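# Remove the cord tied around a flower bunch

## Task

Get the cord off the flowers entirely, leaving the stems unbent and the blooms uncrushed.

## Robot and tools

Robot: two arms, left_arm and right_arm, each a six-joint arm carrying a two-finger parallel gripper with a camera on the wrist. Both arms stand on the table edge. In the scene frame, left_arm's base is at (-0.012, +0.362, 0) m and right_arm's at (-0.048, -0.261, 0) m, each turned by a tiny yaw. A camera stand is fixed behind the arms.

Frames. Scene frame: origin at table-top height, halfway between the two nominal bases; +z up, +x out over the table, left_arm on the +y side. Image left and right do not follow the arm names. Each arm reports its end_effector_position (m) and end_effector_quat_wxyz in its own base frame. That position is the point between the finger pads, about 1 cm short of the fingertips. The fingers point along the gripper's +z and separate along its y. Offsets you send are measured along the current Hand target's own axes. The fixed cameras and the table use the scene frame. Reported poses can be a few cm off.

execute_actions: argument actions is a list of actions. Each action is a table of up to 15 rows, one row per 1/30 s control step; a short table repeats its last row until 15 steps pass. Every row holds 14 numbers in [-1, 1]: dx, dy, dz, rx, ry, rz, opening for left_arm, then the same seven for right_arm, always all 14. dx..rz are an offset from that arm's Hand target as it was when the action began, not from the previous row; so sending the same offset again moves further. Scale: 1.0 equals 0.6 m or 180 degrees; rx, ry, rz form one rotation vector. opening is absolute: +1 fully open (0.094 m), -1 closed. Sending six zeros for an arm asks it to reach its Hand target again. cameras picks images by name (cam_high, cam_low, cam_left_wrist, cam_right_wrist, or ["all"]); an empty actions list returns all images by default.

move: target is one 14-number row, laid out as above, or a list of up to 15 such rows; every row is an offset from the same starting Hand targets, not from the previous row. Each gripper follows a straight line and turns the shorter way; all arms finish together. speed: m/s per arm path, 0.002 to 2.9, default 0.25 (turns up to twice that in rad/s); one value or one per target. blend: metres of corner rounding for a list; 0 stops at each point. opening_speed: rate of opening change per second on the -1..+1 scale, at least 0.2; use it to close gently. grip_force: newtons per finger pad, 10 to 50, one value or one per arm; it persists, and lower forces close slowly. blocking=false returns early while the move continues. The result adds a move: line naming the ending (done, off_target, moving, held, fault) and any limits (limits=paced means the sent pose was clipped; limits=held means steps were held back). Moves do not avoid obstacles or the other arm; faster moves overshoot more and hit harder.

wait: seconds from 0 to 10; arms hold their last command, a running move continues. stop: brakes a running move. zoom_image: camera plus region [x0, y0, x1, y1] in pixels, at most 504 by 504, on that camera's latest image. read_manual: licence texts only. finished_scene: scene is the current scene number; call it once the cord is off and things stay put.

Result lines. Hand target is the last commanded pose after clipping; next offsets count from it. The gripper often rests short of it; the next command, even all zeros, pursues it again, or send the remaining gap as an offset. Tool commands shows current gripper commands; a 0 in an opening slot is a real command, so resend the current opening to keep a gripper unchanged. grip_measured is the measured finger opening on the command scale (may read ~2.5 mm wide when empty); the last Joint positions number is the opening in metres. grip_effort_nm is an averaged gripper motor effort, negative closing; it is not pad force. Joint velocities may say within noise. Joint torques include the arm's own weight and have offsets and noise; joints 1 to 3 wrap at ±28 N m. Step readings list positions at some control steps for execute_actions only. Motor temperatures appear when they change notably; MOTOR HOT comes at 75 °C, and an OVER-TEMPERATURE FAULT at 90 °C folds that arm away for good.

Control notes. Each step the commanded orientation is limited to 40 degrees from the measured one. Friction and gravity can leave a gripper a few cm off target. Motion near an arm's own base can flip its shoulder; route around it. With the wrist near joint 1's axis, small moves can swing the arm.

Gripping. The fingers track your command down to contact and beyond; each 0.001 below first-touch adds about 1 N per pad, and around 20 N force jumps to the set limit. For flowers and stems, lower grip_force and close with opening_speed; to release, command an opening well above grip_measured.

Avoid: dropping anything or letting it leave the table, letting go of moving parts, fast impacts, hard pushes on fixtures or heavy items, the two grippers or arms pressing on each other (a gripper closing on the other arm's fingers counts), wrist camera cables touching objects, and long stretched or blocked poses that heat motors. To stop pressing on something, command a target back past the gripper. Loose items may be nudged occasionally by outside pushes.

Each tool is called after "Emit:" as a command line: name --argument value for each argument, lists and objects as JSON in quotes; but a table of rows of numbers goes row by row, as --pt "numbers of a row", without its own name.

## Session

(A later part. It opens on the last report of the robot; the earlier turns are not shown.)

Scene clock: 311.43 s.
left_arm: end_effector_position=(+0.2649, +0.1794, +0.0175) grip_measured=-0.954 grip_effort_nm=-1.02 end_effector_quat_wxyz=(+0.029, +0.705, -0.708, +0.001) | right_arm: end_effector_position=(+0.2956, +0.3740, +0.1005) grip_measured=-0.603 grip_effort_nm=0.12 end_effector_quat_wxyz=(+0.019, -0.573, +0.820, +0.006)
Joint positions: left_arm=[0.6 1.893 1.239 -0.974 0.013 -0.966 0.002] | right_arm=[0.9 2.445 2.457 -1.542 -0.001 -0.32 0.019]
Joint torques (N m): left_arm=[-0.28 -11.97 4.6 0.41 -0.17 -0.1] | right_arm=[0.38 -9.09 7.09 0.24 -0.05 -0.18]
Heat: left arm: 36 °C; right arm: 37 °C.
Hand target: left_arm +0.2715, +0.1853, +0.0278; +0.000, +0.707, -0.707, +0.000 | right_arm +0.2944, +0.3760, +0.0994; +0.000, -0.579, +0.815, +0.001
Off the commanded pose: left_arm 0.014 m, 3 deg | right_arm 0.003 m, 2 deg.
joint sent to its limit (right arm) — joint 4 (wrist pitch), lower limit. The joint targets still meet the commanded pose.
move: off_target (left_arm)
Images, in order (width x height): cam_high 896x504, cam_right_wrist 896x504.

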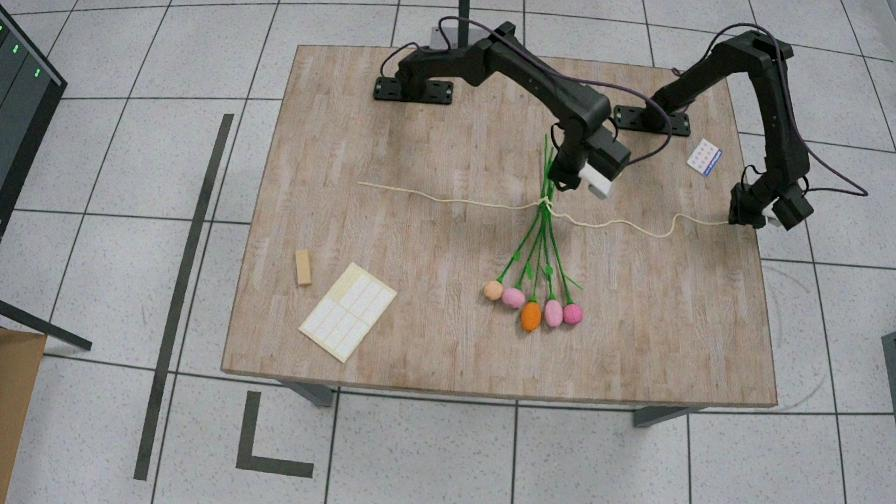

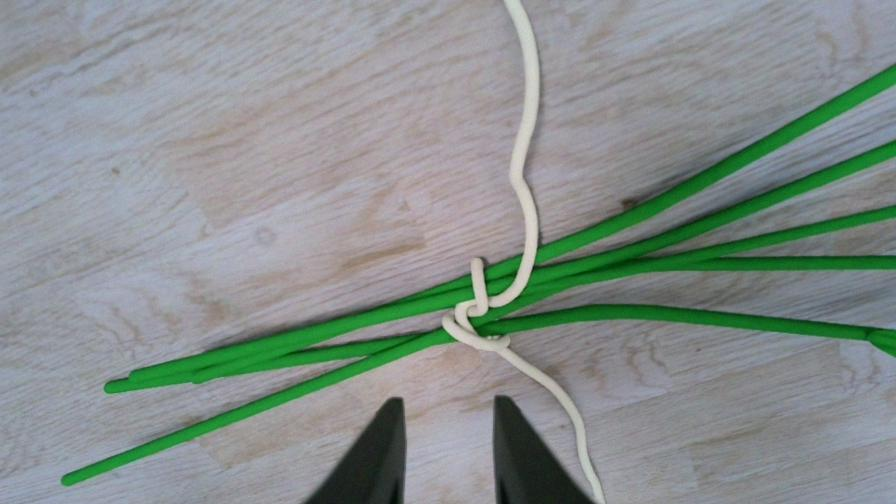

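Emit:
move --target '[0,0,0,0,0,0,-1,0.013,-0.022,0.1,0,0,0,-0.62]' --speed 0.1 --cameras '["cam_right_wrist"]'

Scene clock: 321.50 s.
left_arm: end_effector_position=(+0.2649, +0.1794, +0.0175) grip_measured=-0.954 grip_effort_nm=-1.02 end_effector_quat_wxyz=(+0.029, +0.705, -0.708, +0.001) | right_arm: end_effector_position=(+0.3006, +0.3612, +0.0410) grip_measured=-0.617 grip_effort_nm=-0.15 end_effector_quat_wxyz=(-0.009, -0.575, +0.818, -0.002)
Joint positions: left_arm=[0.6 1.893 1.239 -0.974 0.013 -0.966 0.002] | right_arm=[0.874 2.445 2.219 -1.364 -0.001 -0.352 0.018]
Joint torques (N m): left_arm=[-0.31 -11.96 4.57 0.41 -0.17 -0.1] | right_arm=[-0.17 -10.29 4.77 0.5 -0.04 -0.14]
Heat: left arm: 36 °C; right arm: 37 °C.
Hand target: left_arm +0.2715, +0.1853, +0.0278; +0.000, +0.707, -0.707, +0.000 | right_arm +0.3043, +0.3644, +0.0394; +0.000, -0.579, +0.815, +0.001
Off the commanded pose: left_arm 0.014 m, 3 deg | right_arm 0.005 m, 1 deg.
move: off_target (left_arm)
Images, in order (width x height): cam_right_wrist 896x504.

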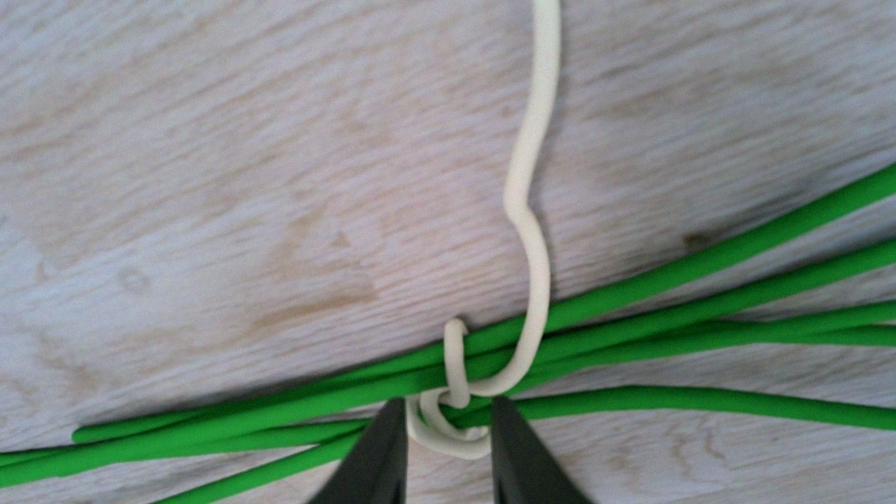

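Emit:
move --target '[0,0,0,0,0,0,-1,-0.007,-0.009,0.029,0,0,0,-0.62]' --speed 0.04 --cameras '["cam_right_wrist"]'

Emit:
zoom_image --camera "cam_right_wrist" --region '[330, 300, 590, 480]'

Scene clock: 327.50 s.
left_arm: end_effector_position=(+0.2649, +0.1794, +0.0175) grip_measured=-0.954 grip_effort_nm=-1.02 end_effector_quat_wxyz=(+0.029, +0.705, -0.708, +0.001) | right_arm: end_effector_position=(+0.3059, +0.3641, +0.0316) grip_measured=-0.617 grip_effort_nm=-0.14 end_effector_quat_wxyz=(-0.004, -0.576, +0.817, -0.001)
Joint positions: left_arm=[0.6 1.893 1.239 -0.974 0.013 -0.966 0.002] | right_arm=[0.87 2.462 2.213 -1.329 -0.001 -0.358 0.018]
Joint torques (N m): left_arm=[-0.29 -11.99 4.56 0.41 -0.17 -0.1] | right_arm=[-0.08 -9.17 4.88 0.63 -0.05 -0.12]
Motor temperatures (°C): left_arm=[26 36 34 28 25 25 27] | right_arm=[25 38 33 23 28 26 28]
Heat: left arm: 36 °C; right arm: 38 °C.
Hand target: left_arm +0.2715, +0.1853, +0.0278; +0.000, +0.707, -0.707, +0.000 | right_arm +0.3108, +0.3666, +0.0221; +0.000, -0.579, +0.815, +0.001
Off the commanded pose: left_arm 0.014 m, 3 deg | right_arm 0.011 m, 1 deg.
move: off_target (left_arm, right_arm)
Images, in order (width x height): cam_right_wrist 896x504.

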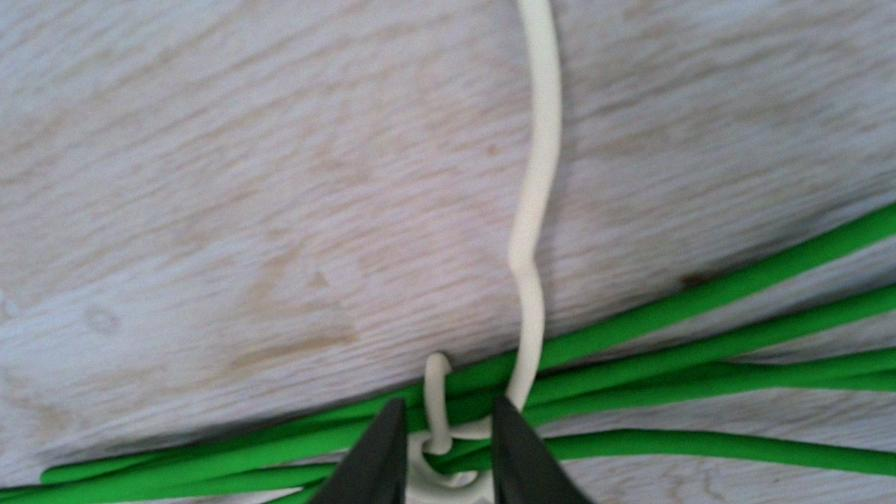

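Scaled by 1.938 from the camera's 896x504 image, which has a finer 1280x720 frame.

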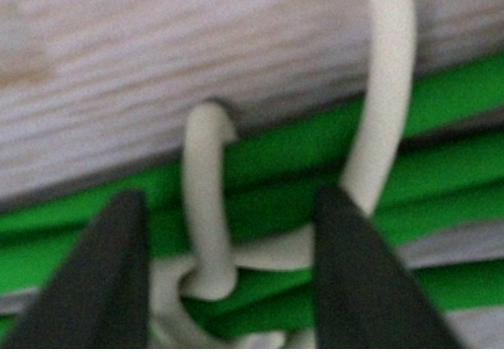

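Emit:
move --target '[0,0,0,0,0,0,-1,-0.012,0.006,0.003,0,0,0,-0.62]' --speed 0.04 --cameras '["cam_right_wrist"]'

Emit:
zoom_image --camera "cam_right_wrist" --region '[330, 300, 590, 480]'

Scene clock: 337.07 s.
left_arm: end_effector_position=(+0.2649, +0.1794, +0.0175) grip_measured=-0.954 grip_effort_nm=-1.02 end_effector_quat_wxyz=(+0.029, +0.705, -0.708, +0.001) | right_arm: end_effector_position=(+0.3071, +0.3692, +0.0250) grip_measured=-0.617 grip_effort_nm=-0.14 end_effector_quat_wxyz=(-0.004, -0.578, +0.816, -0.001)
Joint positions: left_arm=[0.6 1.893 1.239 -0.974 0.013 -0.966 0.002] | right_arm=[0.875 2.493 2.243 -1.329 -0.001 -0.359 0.018]
Joint torques (N m): left_arm=[-0.31 -11.97 4.59 0.41 -0.17 -0.1] | right_arm=[0.28 -9.03 6.6 0.42 -0.06 -0.03]
Heat: left arm: 37 °C; right arm: 37 °C.
Hand target: left_arm +0.2715, +0.1853, +0.0278; +0.000, +0.707, -0.707, +0.000 | right_arm +0.3096, +0.3746, +0.0203; +0.000, -0.579, +0.815, +0.001
Off the commanded pose: left_arm 0.014 m, 3 deg | right_arm 0.008 m, 1 deg.
move: off_target (left_arm)
Images, in order (width x height): cam_right_wrist 896x504.

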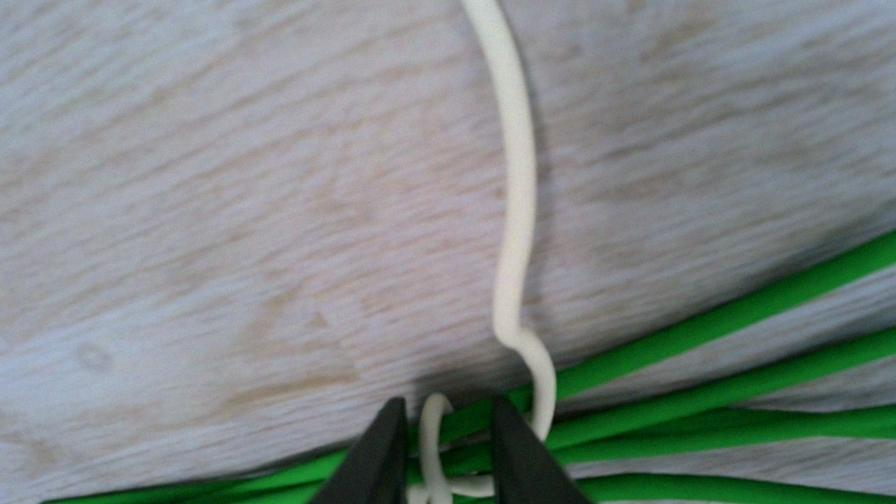

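Scaled by 1.938 from the camera's 896x504 image, which has a finer 1280x720 frame.

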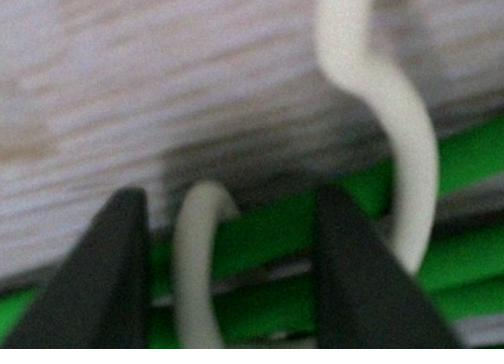

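Emit:
move --pt "0 0 0 0 0 0 -1 -0.004 0.004 0.007 0 0 0 -0.62" --pt "0 0 0 0 0 0 -1 -0.004 0.004 0.007 0 0 0 -1" --speed 0.04 --cameras '["cam_right_wrist"]'

Emit:
zoom_image --camera "cam_right_wrist" --region '[330, 300, 590, 480]'

Scene clock: 344.43 s.
left_arm: end_effector_position=(+0.2649, +0.1794, +0.0175) grip_measured=-0.954 grip_effort_nm=-1.02 end_effector_quat_wxyz=(+0.029, +0.705, -0.708, +0.001) | right_arm: end_effector_position=(+0.3063, +0.3706, +0.0251) grip_measured=-0.965 grip_effort_nm=-1.04 end_effector_quat_wxyz=(-0.004, -0.580, +0.815, -0.001)
Joint positions: left_arm=[0.6 1.893 1.239 -0.974 0.013 -0.966 0.002] | right_arm=[0.878 2.494 2.245 -1.329 -0.001 -0.358 0.002]
Joint torques (N m): left_arm=[-0.31 -11.97 4.57 0.41 -0.17 -0.1] | right_arm=[0.57 -8.65 6.35 0.53 -0.03 0.02]
Heat: left arm: 37 °C; right arm: 37 °C.
Hand target: left_arm +0.2715, +0.1853, +0.0278; +0.000, +0.707, -0.707, +0.000 | right_arm +0.3082, +0.3777, +0.0161; +0.000, -0.579, +0.815, +0.001
Off the commanded pose: left_arm 0.014 m, 3 deg | right_arm 0.012 m, 0 deg.
move: off_target (left_arm, right_arm); target 2's new opening was sent with right_arm's hand 0.012 m and 1 deg from that target
Images, in order (width x height): cam_right_wrist 896x504.

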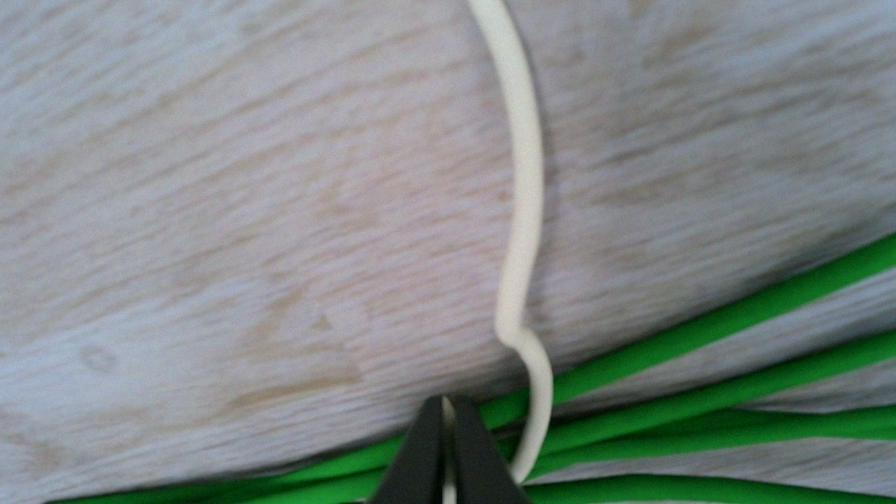

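Scaled by 1.938 from the camera's 896x504 image, which has a finer 1280x720 frame.

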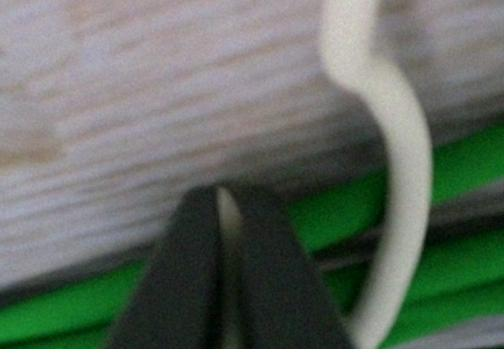

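Emit:
move --target '[0,0,0,0,0,0,-1,-0.1,0,-0.05,0,0,0,-1]' --speed 0.04 --cameras '["cam_right_wrist","cam_high"]'

Emit:
zoom_image --camera "cam_high" --region '[440, 140, 680, 360]'

Scene clock: 350.50 s.
left_arm: end_effector_position=(+0.2649, +0.1794, +0.0175) grip_measured=-0.954 grip_effort_nm=-1.02 end_effector_quat_wxyz=(+0.029, +0.705, -0.708, +0.001) | right_arm: end_effector_position=(+0.3225, +0.4228, +0.0419) grip_measured=-0.965 grip_effort_nm=-1.04 end_effector_quat_wxyz=(+0.049, -0.581, +0.812, +0.015)
Joint positions: left_arm=[0.6 1.893 1.239 -0.974 0.013 -0.966 0.002] | right_arm=[0.917 2.77 2.839 -1.537 -0.001 -0.325 0.002]
Joint torques (N m): left_arm=[-0.31 -11.97 4.59 0.41 -0.17 -0.1] | right_arm=[0.4 -11.03 7.23 0.78 -0.04 0.07]
Heat: left arm: 37 °C; right arm: 37 °C.
Hand target: left_arm +0.2715, +0.1853, +0.0278; +0.000, +0.707, -0.707, +0.000 | right_arm +0.3279, +0.4343, +0.0461; +0.000, -0.579, +0.815, +0.001
Off the commanded pose: left_arm 0.014 m, 3 deg | right_arm 0.013 m, 6 deg.
elbow stopped short (right arm): the move would have taken joint 3 (elbow) straighter than the controller allows.
move: off_target (left_arm, right_arm)
Images, in order (width x height): cam_high 896x504, cam_right_wrist 896x504.

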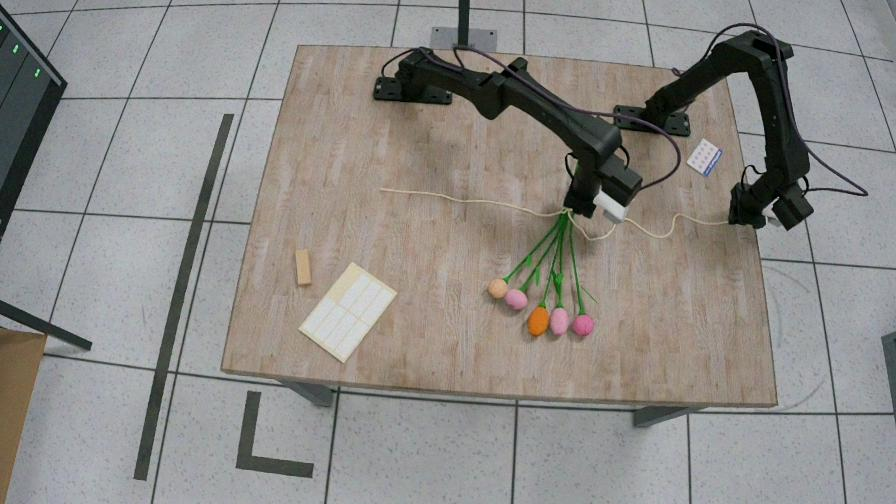

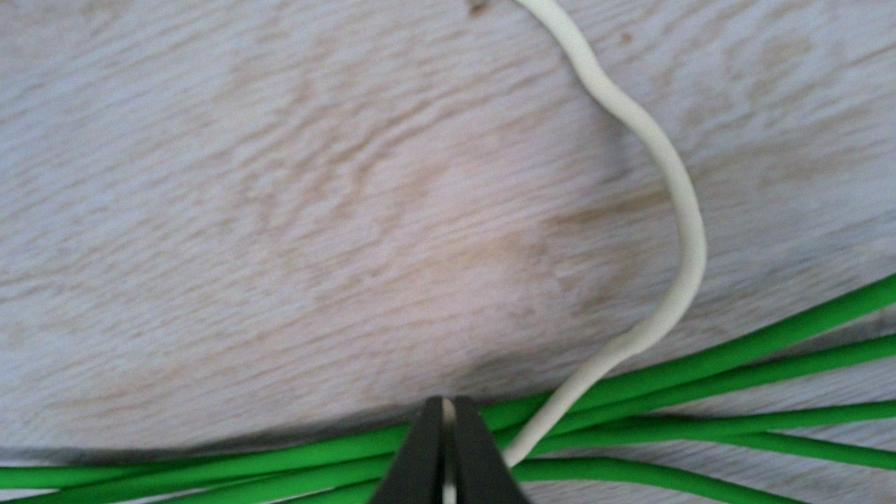

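Scaled by 2.100 from the camera's 896x504 image, which has a finer 1280x720 frame.

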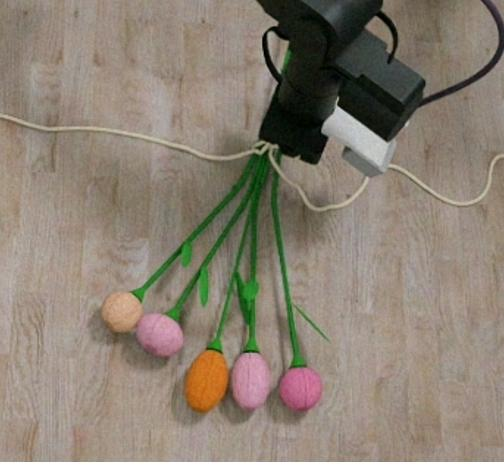

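Emit:
move --target '[0,0,0,0,0,0,-1,0.08,0,-0.1,0,0,0,-1]' --speed 0.04 --cameras '["cam_right_wrist","cam_high","cam_low"]'

Emit:
zoom_image --camera "cam_low" --region '[300, 230, 540, 380]'

Emit:
zoom_image --camera "cam_high" --region '[440, 140, 680, 360]'

Scene clock: 372.63 s.
left_arm: end_effector_position=(+0.2649, +0.1794, +0.0175) grip_measured=-0.954 grip_effort_nm=-1.02 end_effector_quat_wxyz=(+0.029, +0.705, -0.708, +0.001) | right_arm: end_effector_position=(+0.3125, +0.3924, +0.0833) grip_measured=-0.965 grip_effort_nm=-1.04 end_effector_quat_wxyz=(+0.035, -0.576, +0.817, +0.010)
Joint positions: left_arm=[0.6 1.893 1.239 -0.974 0.013 -0.966 0.002] | right_arm=[0.896 2.568 2.615 -1.545 -0.001 -0.333 0.002]
Joint torques (N m): left_arm=[-0.29 -11.97 4.6 0.4 -0.16 -0.11] | right_arm=[-0.29 -14.57 4.56 0.35 -0.05 -0.13]
Heat: left arm: 37 °C; right arm: 40 °C.
Hand target: left_arm +0.2715, +0.1853, +0.0278; +0.000, +0.707, -0.707, +0.000 | right_arm +0.3122, +0.3888, +0.1060; +0.000, -0.579, +0.815, +0.001
Off the commanded pose: left_arm 0.014 m, 3 deg | right_arm 0.023 m, 4 deg.
elbow stopped short (right arm): the move would have taken joint 3 (elbow) straighter than the controller allows.
joint sent to its limit (right arm) — joint 4 (wrist pitch), lower limit. The joint targets are off in orientation, not in position.
move: off_target (left_arm, right_arm)
Images, in order (width x height): cam_high 896x504, cam_low 896x504, cam_right_wrist 896x504.

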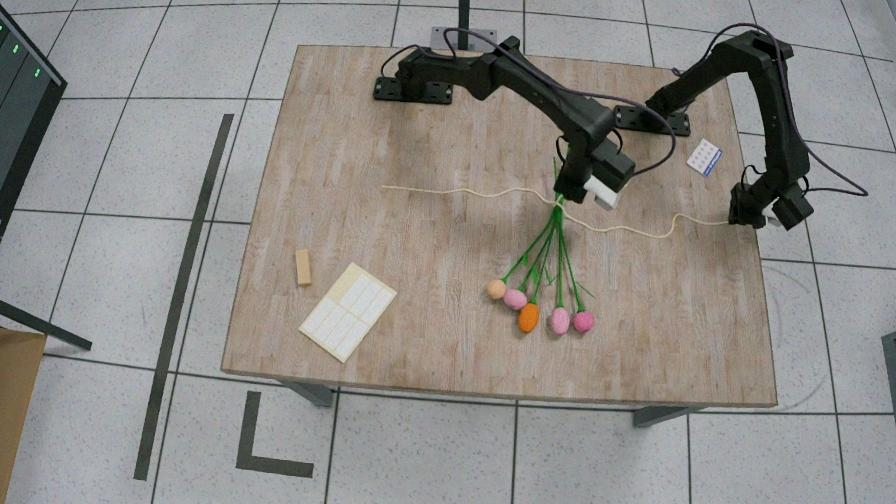

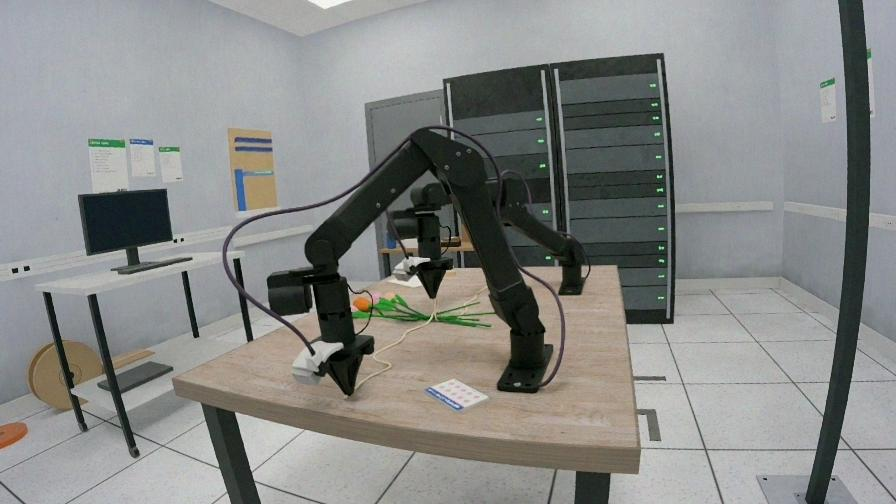

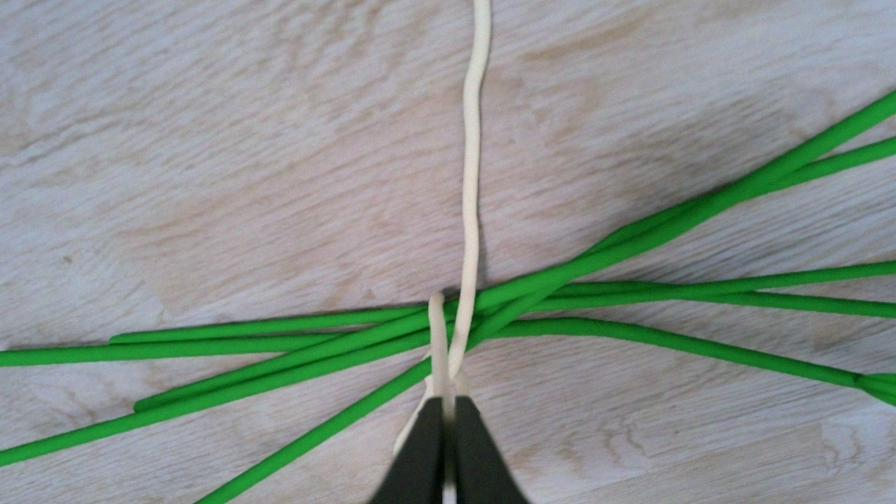

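Scaled by 2.100 from the camera's 896x504 image, which has a finer 1280x720 frame.

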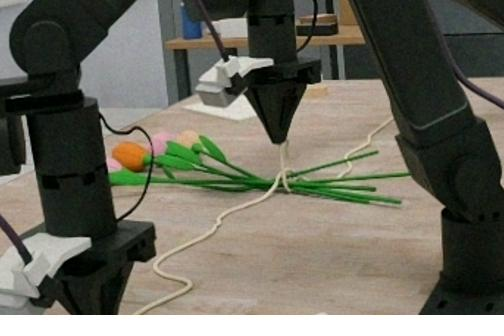

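Scaled by 2.100 from the camera's 896x504 image, which has a finer 1280x720 frame.

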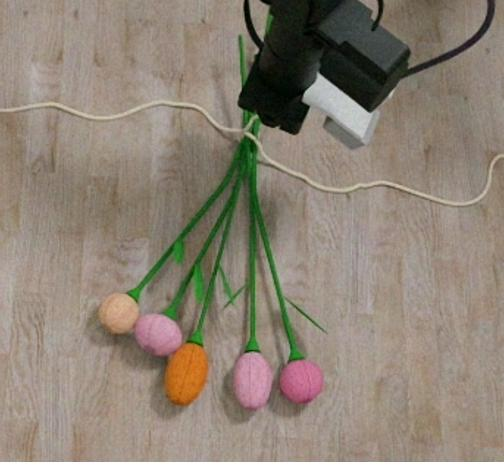

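Emit:
move --pt "0 0 0 0 0 0 -1 0.017 0.047 -0.06 0 0 0 -1" --pt "0 0 0 0 0 0 -1 0.06 0.16 -0.06 0 0 0 -1" --speed 0.05 --blend '[0.02,0]' --cameras '["cam_right_wrist","cam_high","cam_low"]'

Emit:
zoom_image --camera "cam_low" --region '[300, 230, 540, 380]'

Emit:
zoom_image --camera "cam_high" --region '[440, 140, 680, 360]'

Scene clock: 384.50 s.
left_arm: end_effector_position=(+0.2649, +0.1794, +0.0175) grip_measured=-0.954 grip_effort_nm=-1.02 end_effector_quat_wxyz=(+0.029, +0.705, -0.708, +0.001) | right_arm: end_effector_position=(+0.2132, +0.3900, +0.1230) grip_measured=-0.965 grip_effort_nm=-1.04 end_effector_quat_wxyz=(+0.007, -0.583, +0.813, +0.003)
Joint positions: left_arm=[0.6 1.893 1.239 -0.974 0.013 -0.966 0.002] | right_arm=[1.068 2.297 2.287 -1.545 -0.001 -0.176 0.002]
Joint torques (N m): left_arm=[-0.31 -11.97 4.59 0.41 -0.17 -0.11] | right_arm=[0.13 -13 4.57 0.25 -0.03 0.04]
Motor temperatures (°C): left_arm=[26 37 34 28 25 25 27] | right_arm=[25 44 33 24 27 26 29]
Heat: left arm: 37 °C; right arm: 44 °C.
Hand target: left_arm +0.2715, +0.1853, +0.0278; +0.000, +0.707, -0.707, +0.000 | right_arm +0.2098, +0.3864, +0.1422; +0.000, -0.579, +0.815, +0.001
Off the commanded pose: left_arm 0.014 m, 3 deg | right_arm 0.020 m, 1 deg.
joint sent to its limit (right arm) — joint 4 (wrist pitch), lower limit. The joint targets still meet the commanded pose.
move: off_target (left_arm, right_arm)
Images, in order (width x height): cam_high 896x504, cam_low 896x504, cam_right_wrist 896x504.

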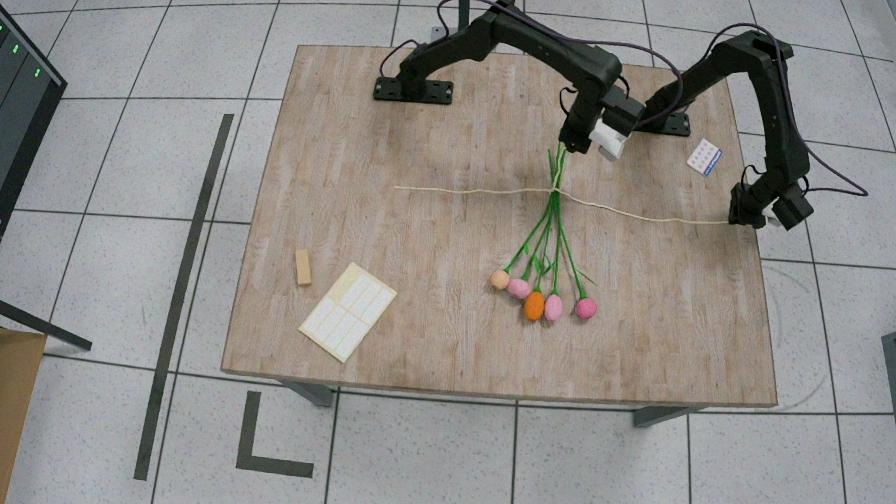

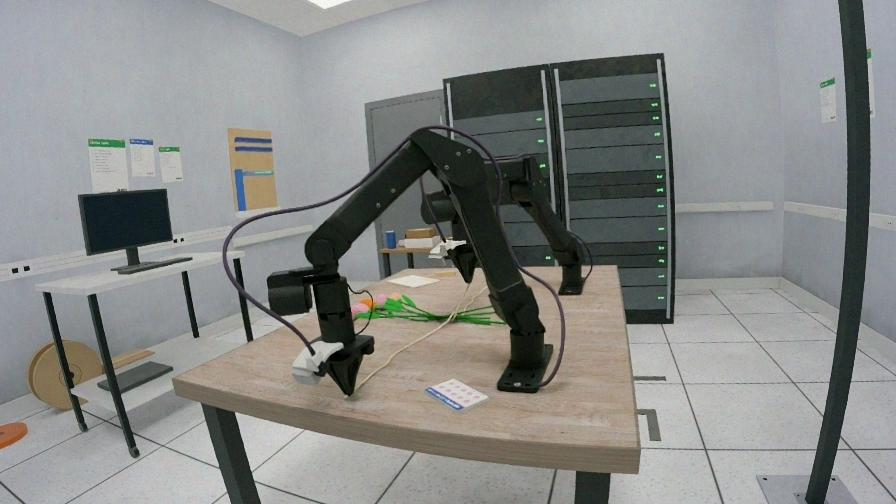

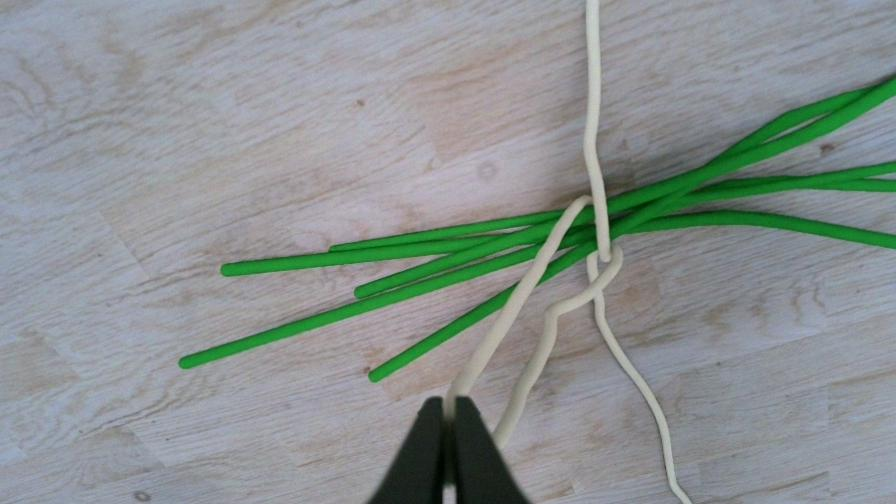

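Scaled by 2.100 from the camera's 896x504 image, which has a finer 1280x720 frame.

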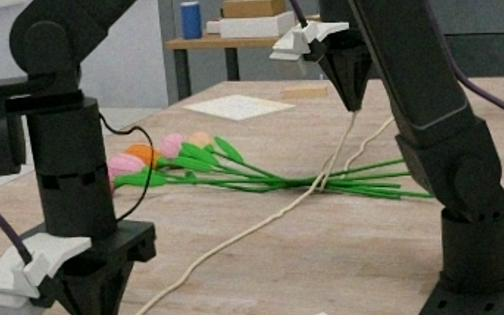

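Scaled by 2.100 from the camera's 896x504 image, which has a finer 1280x720 frame.

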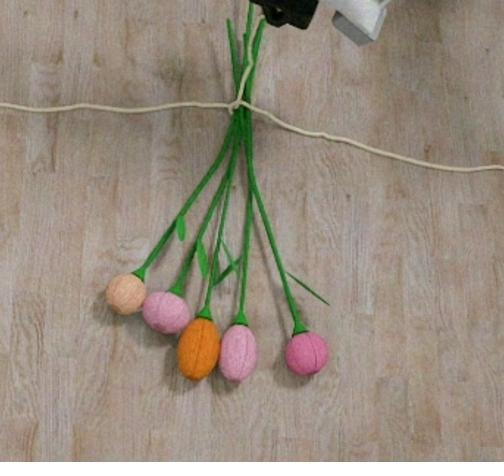

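Emit:
move --target '[0.167,0,0,0,0,0,-1,0.135,0.128,0.0,0,0,0,-1]' --speed 0.06 --cameras '["cam_right_wrist","cam_high"]'

Emit:
zoom_image --camera "cam_high" --region '[440, 120, 680, 340]'

Scene clock: 397.03 s.
left_arm: end_effector_position=(+0.2647, +0.0817, +0.0203) grip_measured=-0.954 grip_effort_nm=-1.02 end_effector_quat_wxyz=(+0.025, +0.705, -0.709, -0.006) | right_arm: end_effector_position=(+0.1107, +0.3313, +0.1321) grip_measured=-0.965 grip_effort_nm=-1.04 end_effector_quat_wxyz=(-0.021, -0.582, +0.812, -0.015)
Joint positions: left_arm=[0.304 1.731 1.045 -0.935 0.013 -1.261 0.002] | right_arm=[1.245 1.921 1.743 -1.444 -0.001 0.001 0.002]
Joint torques (N m): left_arm=[-0.34 -9.95 4.52 0.4 -0.17 -0.11] | right_arm=[0.32 -9.76 4.51 0.47 -0.04 0.1]
Heat: left arm: 37 °C; right arm: 43 °C.
Hand target: left_arm +0.2714, +0.0851, +0.0278; -0.001, +0.707, -0.707, +0.000 | right_arm +0.1106, +0.3351, +0.1423; +0.000, -0.579, +0.815, +0.001
Off the commanded pose: left_arm 0.011 m, 3 deg | right_arm 0.011 m, 3 deg.
move: off_target (left_arm, right_arm)
Images, in order (width x height): cam_high 896x504, cam_right_wrist 896x504.

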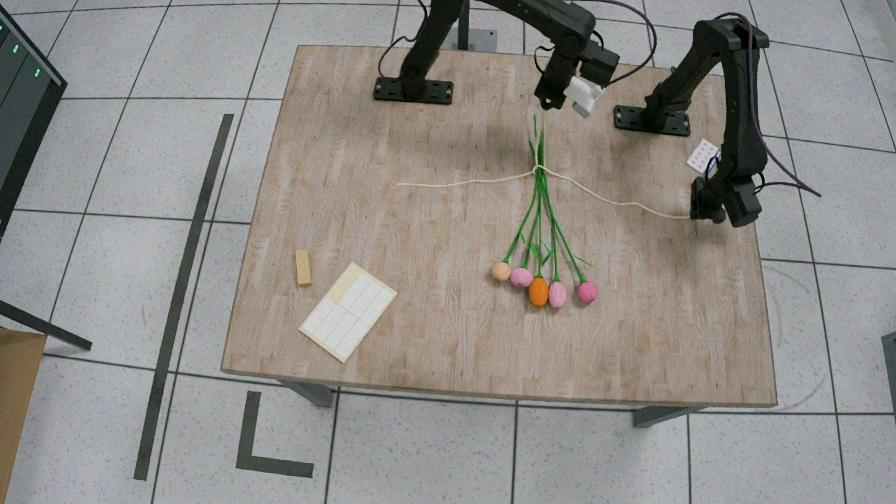

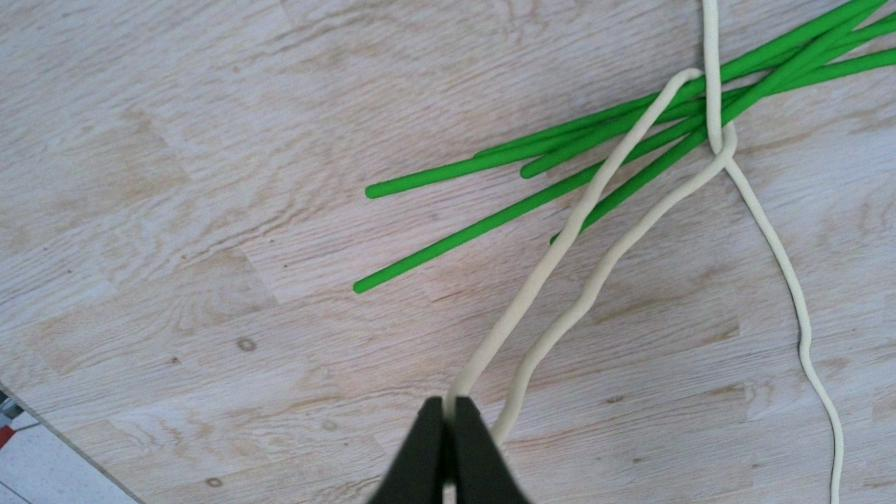

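Scaled by 2.100 from the camera's 896x504 image, which has a finer 1280x720 frame.

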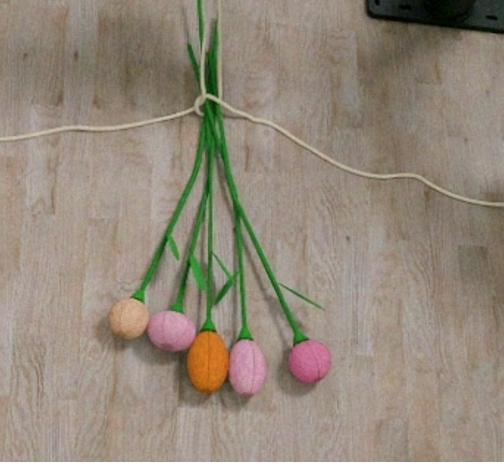

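Emit:
move --pt "0 0 0.01 0 0 0 -1 -0.02 -0.04 0.17 0 0 0 -1" --pt "0 0 0.01 0 0 0 -0.5 -0.02 -0.04 0.17 0 0 0 -0.5" --pt "0 0 -0.2 0 0 0 -0.5 0.0 0 -0.03 0 0 0 -0.5" --speed '[0.1,0.1,0.15]' --cameras '["cam_right_wrist","cam_high"]'

Emit:
zoom_image --camera "cam_high" --region '[440, 90, 640, 230]'

Scene clock: 427.50 s.
left_arm: end_effector_position=(+0.2655, +0.0819, +0.1346) grip_measured=-0.503 grip_effort_nm=0.16 end_effector_quat_wxyz=(+0.025, +0.706, -0.708, -0.005) | right_arm: end_effector_position=(+0.1119, +0.3343, +0.1454) grip_measured=-0.503 grip_effort_nm=0.13 end_effector_quat_wxyz=(-0.013, -0.582, +0.813, -0.009)
Joint positions: left_arm=[0.304 1.64 1.411 -1.391 0.013 -1.262 0.023] | right_arm=[1.245 1.919 1.794 -1.478 -0.001 0.002 0.023]
Joint torques (N m): left_arm=[-0.35 -8.65 7.31 0.19 -0.17 -0.1] | right_arm=[0.24 -8.85 6.87 0.15 -0.03 0.09]
Heat: left arm: 36 °C; right arm: 40 °C.
Hand target: left_arm +0.2712, +0.0850, +0.1478; +0.000, +0.707, -0.708, +0.000 | right_arm +0.1106, +0.3350, +0.1601; +0.000, -0.579, +0.815, +0.001
Off the commanded pose: left_arm 0.015 m, 3 deg | right_arm 0.015 m, 2 deg.
move: off_target (left_arm, right_arm)
Images, in order (width x height): cam_high 896x504, cam_right_wrist 896x504.

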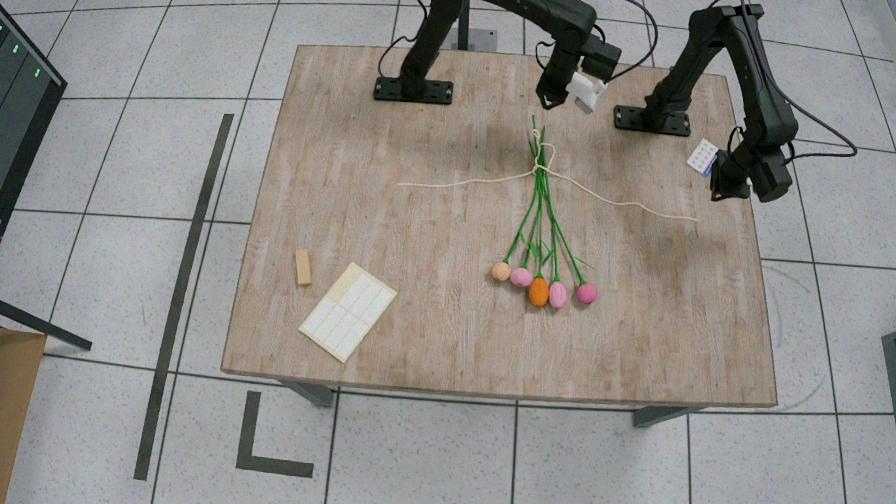

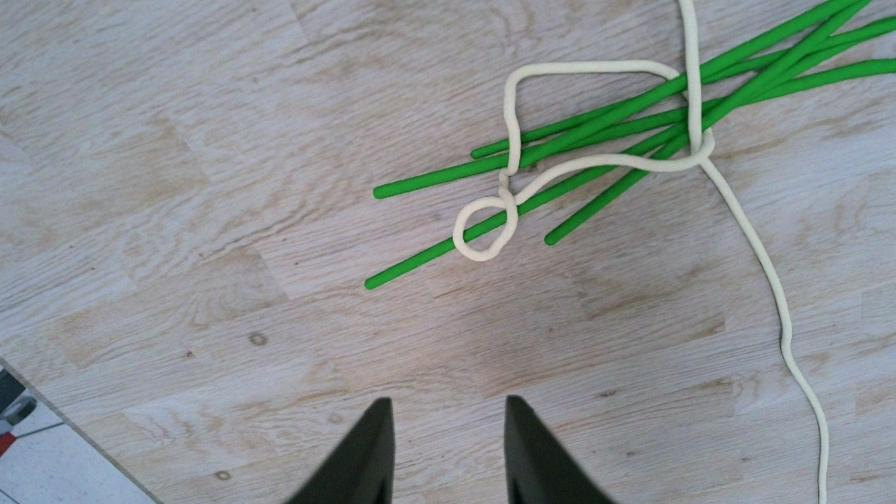

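Scaled by 2.520 from the camera's 896x504 image, which has a finer 1280x720 frame.

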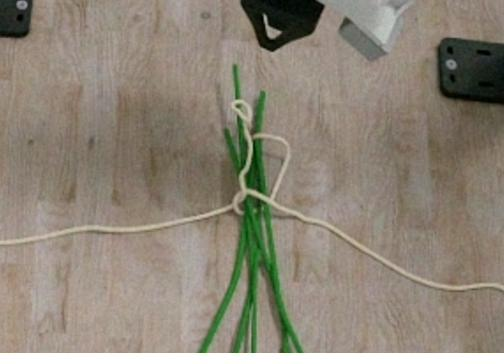

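Emit:
move --target '[0,0,0,0,0,0,-0.5,-0.027,-0.078,0.117,0,0,0.39,-0.6]' --speed 0.15 --cameras '["cam_right_wrist"]'

Scene clock: 452.23 s.
left_arm: end_effector_position=(+0.2653, +0.0819, +0.1347) grip_measured=-0.503 grip_effort_nm=0.16 end_effector_quat_wxyz=(+0.025, +0.706, -0.708, -0.006) | right_arm: end_effector_position=(+0.1574, +0.3326, +0.0955) grip_measured=-0.597 grip_effort_nm=-0.15 end_effector_quat_wxyz=(-0.001, -0.014, +1.000, -0.001)
Joint positions: left_arm=[0.304 1.64 1.411 -1.392 0.013 -1.262 0.023] | right_arm=[1.126 1.948 1.637 -1.262 -0.001 1.098 0.019]
Joint torques (N m): left_arm=[-0.36 -8.66 7.3 0.17 -0.17 -0.11] | right_arm=[-0.35 -6.42 4.67 0.54 -0.05 0.08]
Motor temperatures (°C): left_arm=[26 35 37 28 25 25 26] | right_arm=[25 37 33 23 27 26 29]
Heat: left arm: 37 °C; right arm: 37 °C.
Hand target: left_arm +0.2712, +0.0850, +0.1478; +0.000, +0.707, -0.708, +0.000 | right_arm +0.1601, +0.3351, +0.0899; +0.000, -0.005, +1.000, +0.001
Off the commanded pose: left_arm 0.015 m, 3 deg | right_arm 0.007 m, 1 deg.
move: off_target (left_arm)
Images, in order (width x height): cam_right_wrist 896x504.

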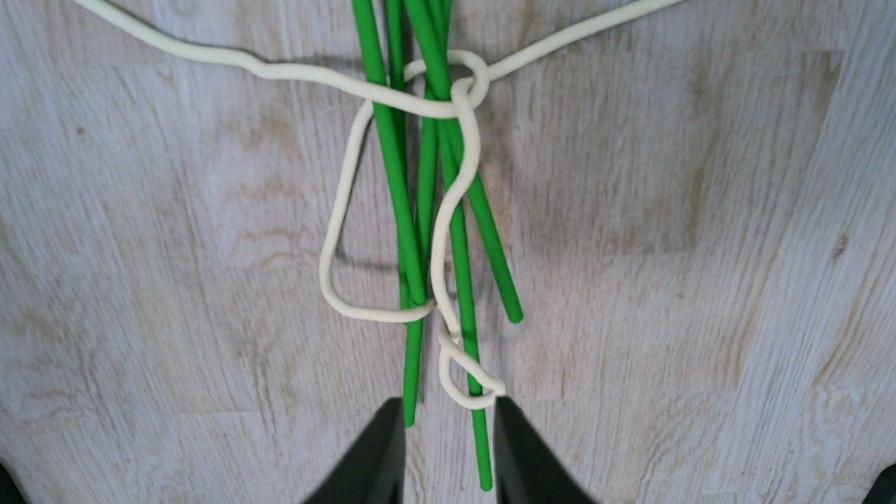

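Emit:
zoom_image --camera "cam_right_wrist" --region '[380, 270, 540, 420]'

Emit:
zoom_image --camera "cam_right_wrist" --region '[340, 30, 540, 180]'

Scaled by 3.150 from the camera's 896x504 image, which has a finer 1280x720 frame.

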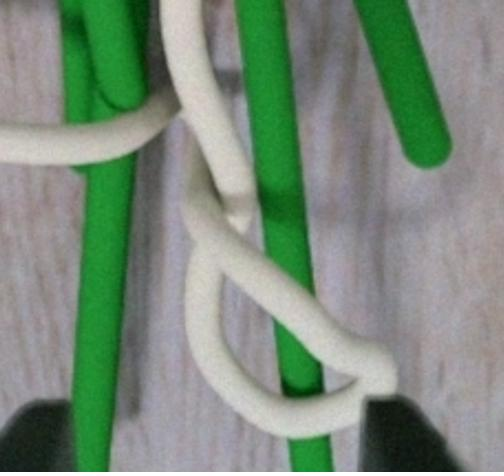

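Scaled by 2.520 from the camera's 896x504 image, which has a finer 1280x720 frame.

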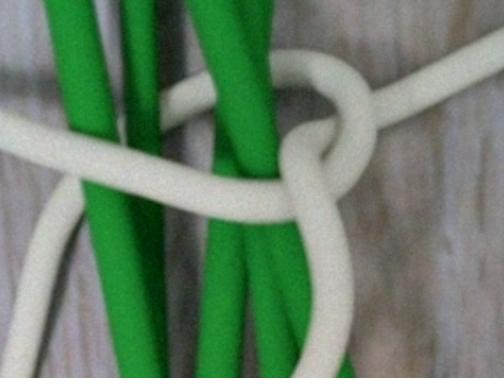

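Emit:
move --target '[0,0,0,0,0,0,-0.5,0.096,0.003,0.08,0,0,0,-0.72]' --speed 0.12 --cameras '["cam_right_wrist"]'

Scene clock: 478.10 s.
left_arm: end_effector_position=(+0.2653, +0.0819, +0.1347) grip_measured=-0.503 grip_effort_nm=0.16 end_effector_quat_wxyz=(+0.025, +0.706, -0.708, -0.006) | right_arm: end_effector_position=(+0.1005, +0.3307, +0.0345) grip_measured=-0.717 grip_effort_nm=-0.15 end_effector_quat_wxyz=(-0.009, -0.012, +1.000, -0.020)
Joint positions: left_arm=[0.304 1.64 1.411 -1.392 0.013 -1.262 0.023] | right_arm=[1.271 1.948 1.389 -1.055 -0.004 1.247 0.013]
Joint torques (N m): left_arm=[-0.36 -8.65 7.3 0.17 -0.17 -0.1] | right_arm=[0.1 -9.05 4.38 0.47 -0.01 0.09]
Heat: left arm: 38 °C; right arm: 35 °C.
Hand target: left_arm +0.2712, +0.0850, +0.1478; +0.000, +0.707, -0.708, +0.000 | right_arm +0.1024, +0.3364, +0.0419; +0.000, -0.005, +1.000, +0.001
Off the commanded pose: left_arm 0.015 m, 3 deg | right_arm 0.010 m, 3 deg.
move: off_target (left_arm, right_arm)
Images, in order (width x height): cam_right_wrist 896x504.

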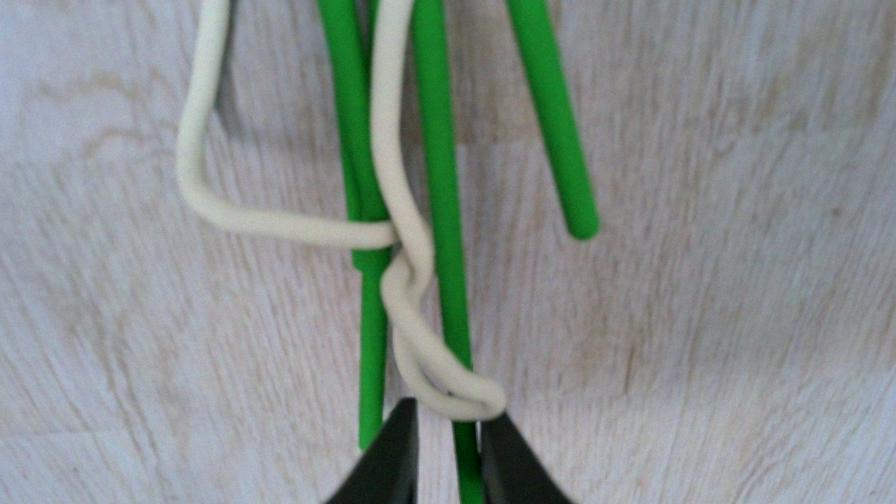

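Emit:
move --pt "0 0 0 0 0 0 -0.5 0 0 -0.06 0 0 0 -0.65" --pt "0 0 0 0 0 0 -0.5 -0.163 -0.01 -0.055 0 0 0 -0.65" --speed 0.12 --blend '[0.01,0]' --cameras '["cam_right_wrist"]'

Scene clock: 491.27 s.
left_arm: end_effector_position=(+0.2653, +0.0819, +0.1347) grip_measured=-0.503 grip_effort_nm=0.15 end_effector_quat_wxyz=(+0.025, +0.706, -0.708, -0.006) | right_arm: end_effector_position=(+0.1996, +0.3293, +0.0729) grip_measured=-0.653 grip_effort_nm=0.12 end_effector_quat_wxyz=(+0.000, +0.001, +1.000, +0.004)
Joint positions: left_arm=[0.304 1.64 1.411 -1.392 0.013 -1.262 0.023] | right_arm=[1.021 2.015 1.642 -1.19 -0.004 1.022 0.016]
Joint torques (N m): left_arm=[-0.36 -8.66 7.31 0.17 -0.17 -0.1] | right_arm=[0.18 -6.79 7.27 0.17 0 -0.08]
Heat: left arm: 38 °C; right arm: 35 °C.
Hand target: left_arm +0.2712, +0.0850, +0.1478; +0.000, +0.707, -0.708, +0.000 | right_arm +0.2003, +0.3313, +0.0748; +0.000, -0.005, +1.000, +0.001
Off the commanded pose: left_arm 0.015 m, 3 deg | right_arm 0.003 m, 1 deg.
move: off_target (left_arm)
Images, in order (width x height): cam_right_wrist 896x504.

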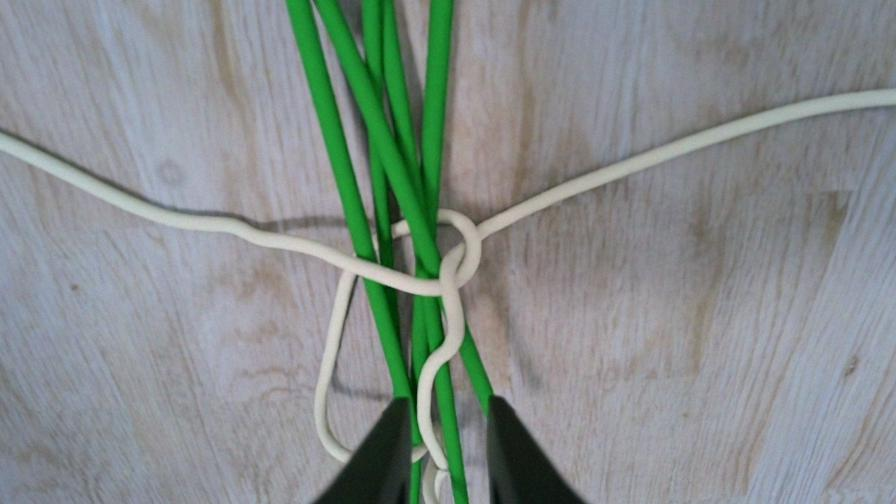

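Emit:
move --target '[0,0,0,0,0,0,-0.5,0.02,-0.005,0.068,0,0,0,-0.65]' --speed 0.1 --cameras '["cam_right_wrist"]'

Emit:
zoom_image --camera "cam_right_wrist" --region '[330, 290, 590, 470]'

Scene clock: 498.60 s.
left_arm: end_effector_position=(+0.2653, +0.0819, +0.1347) grip_measured=-0.503 grip_effort_nm=0.16 end_effector_quat_wxyz=(+0.025, +0.706, -0.708, -0.006) | right_arm: end_effector_position=(+0.1871, +0.3247, +0.0387) grip_measured=-0.653 grip_effort_nm=0.12 end_effector_quat_wxyz=(-0.004, -0.010, +1.000, -0.002)
Joint positions: left_arm=[0.304 1.64 1.411 -1.392 0.013 -1.262 0.023] | right_arm=[1.043 2.017 1.506 -1.068 -0.004 1.023 0.016]
Joint torques (N m): left_arm=[-0.39 -8.65 7.28 0.17 -0.17 -0.1] | right_arm=[0.27 -6.9 4.63 0.53 -0.02 0.1]
Heat: left arm: 38 °C; right arm: 34 °C.
Hand target: left_arm +0.2712, +0.0850, +0.1478; +0.000, +0.707, -0.708, +0.000 | right_arm +0.1883, +0.3283, +0.0342; +0.000, -0.005, +1.000, +0.001
Off the commanded pose: left_arm 0.015 m, 3 deg | right_arm 0.006 m, 1 deg.
move: off_target (left_arm)
Images, in order (width x height): cam_right_wrist 896x504.

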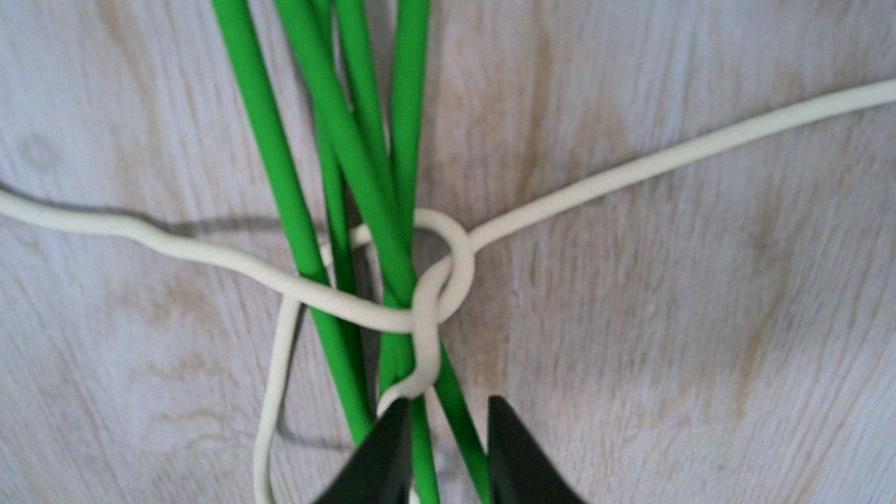

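Scaled by 1.938 from the camera's 896x504 image, which has a finer 1280x720 frame.

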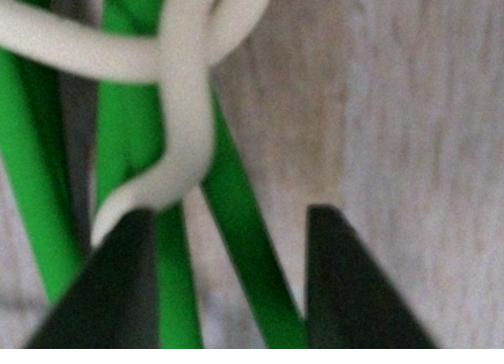

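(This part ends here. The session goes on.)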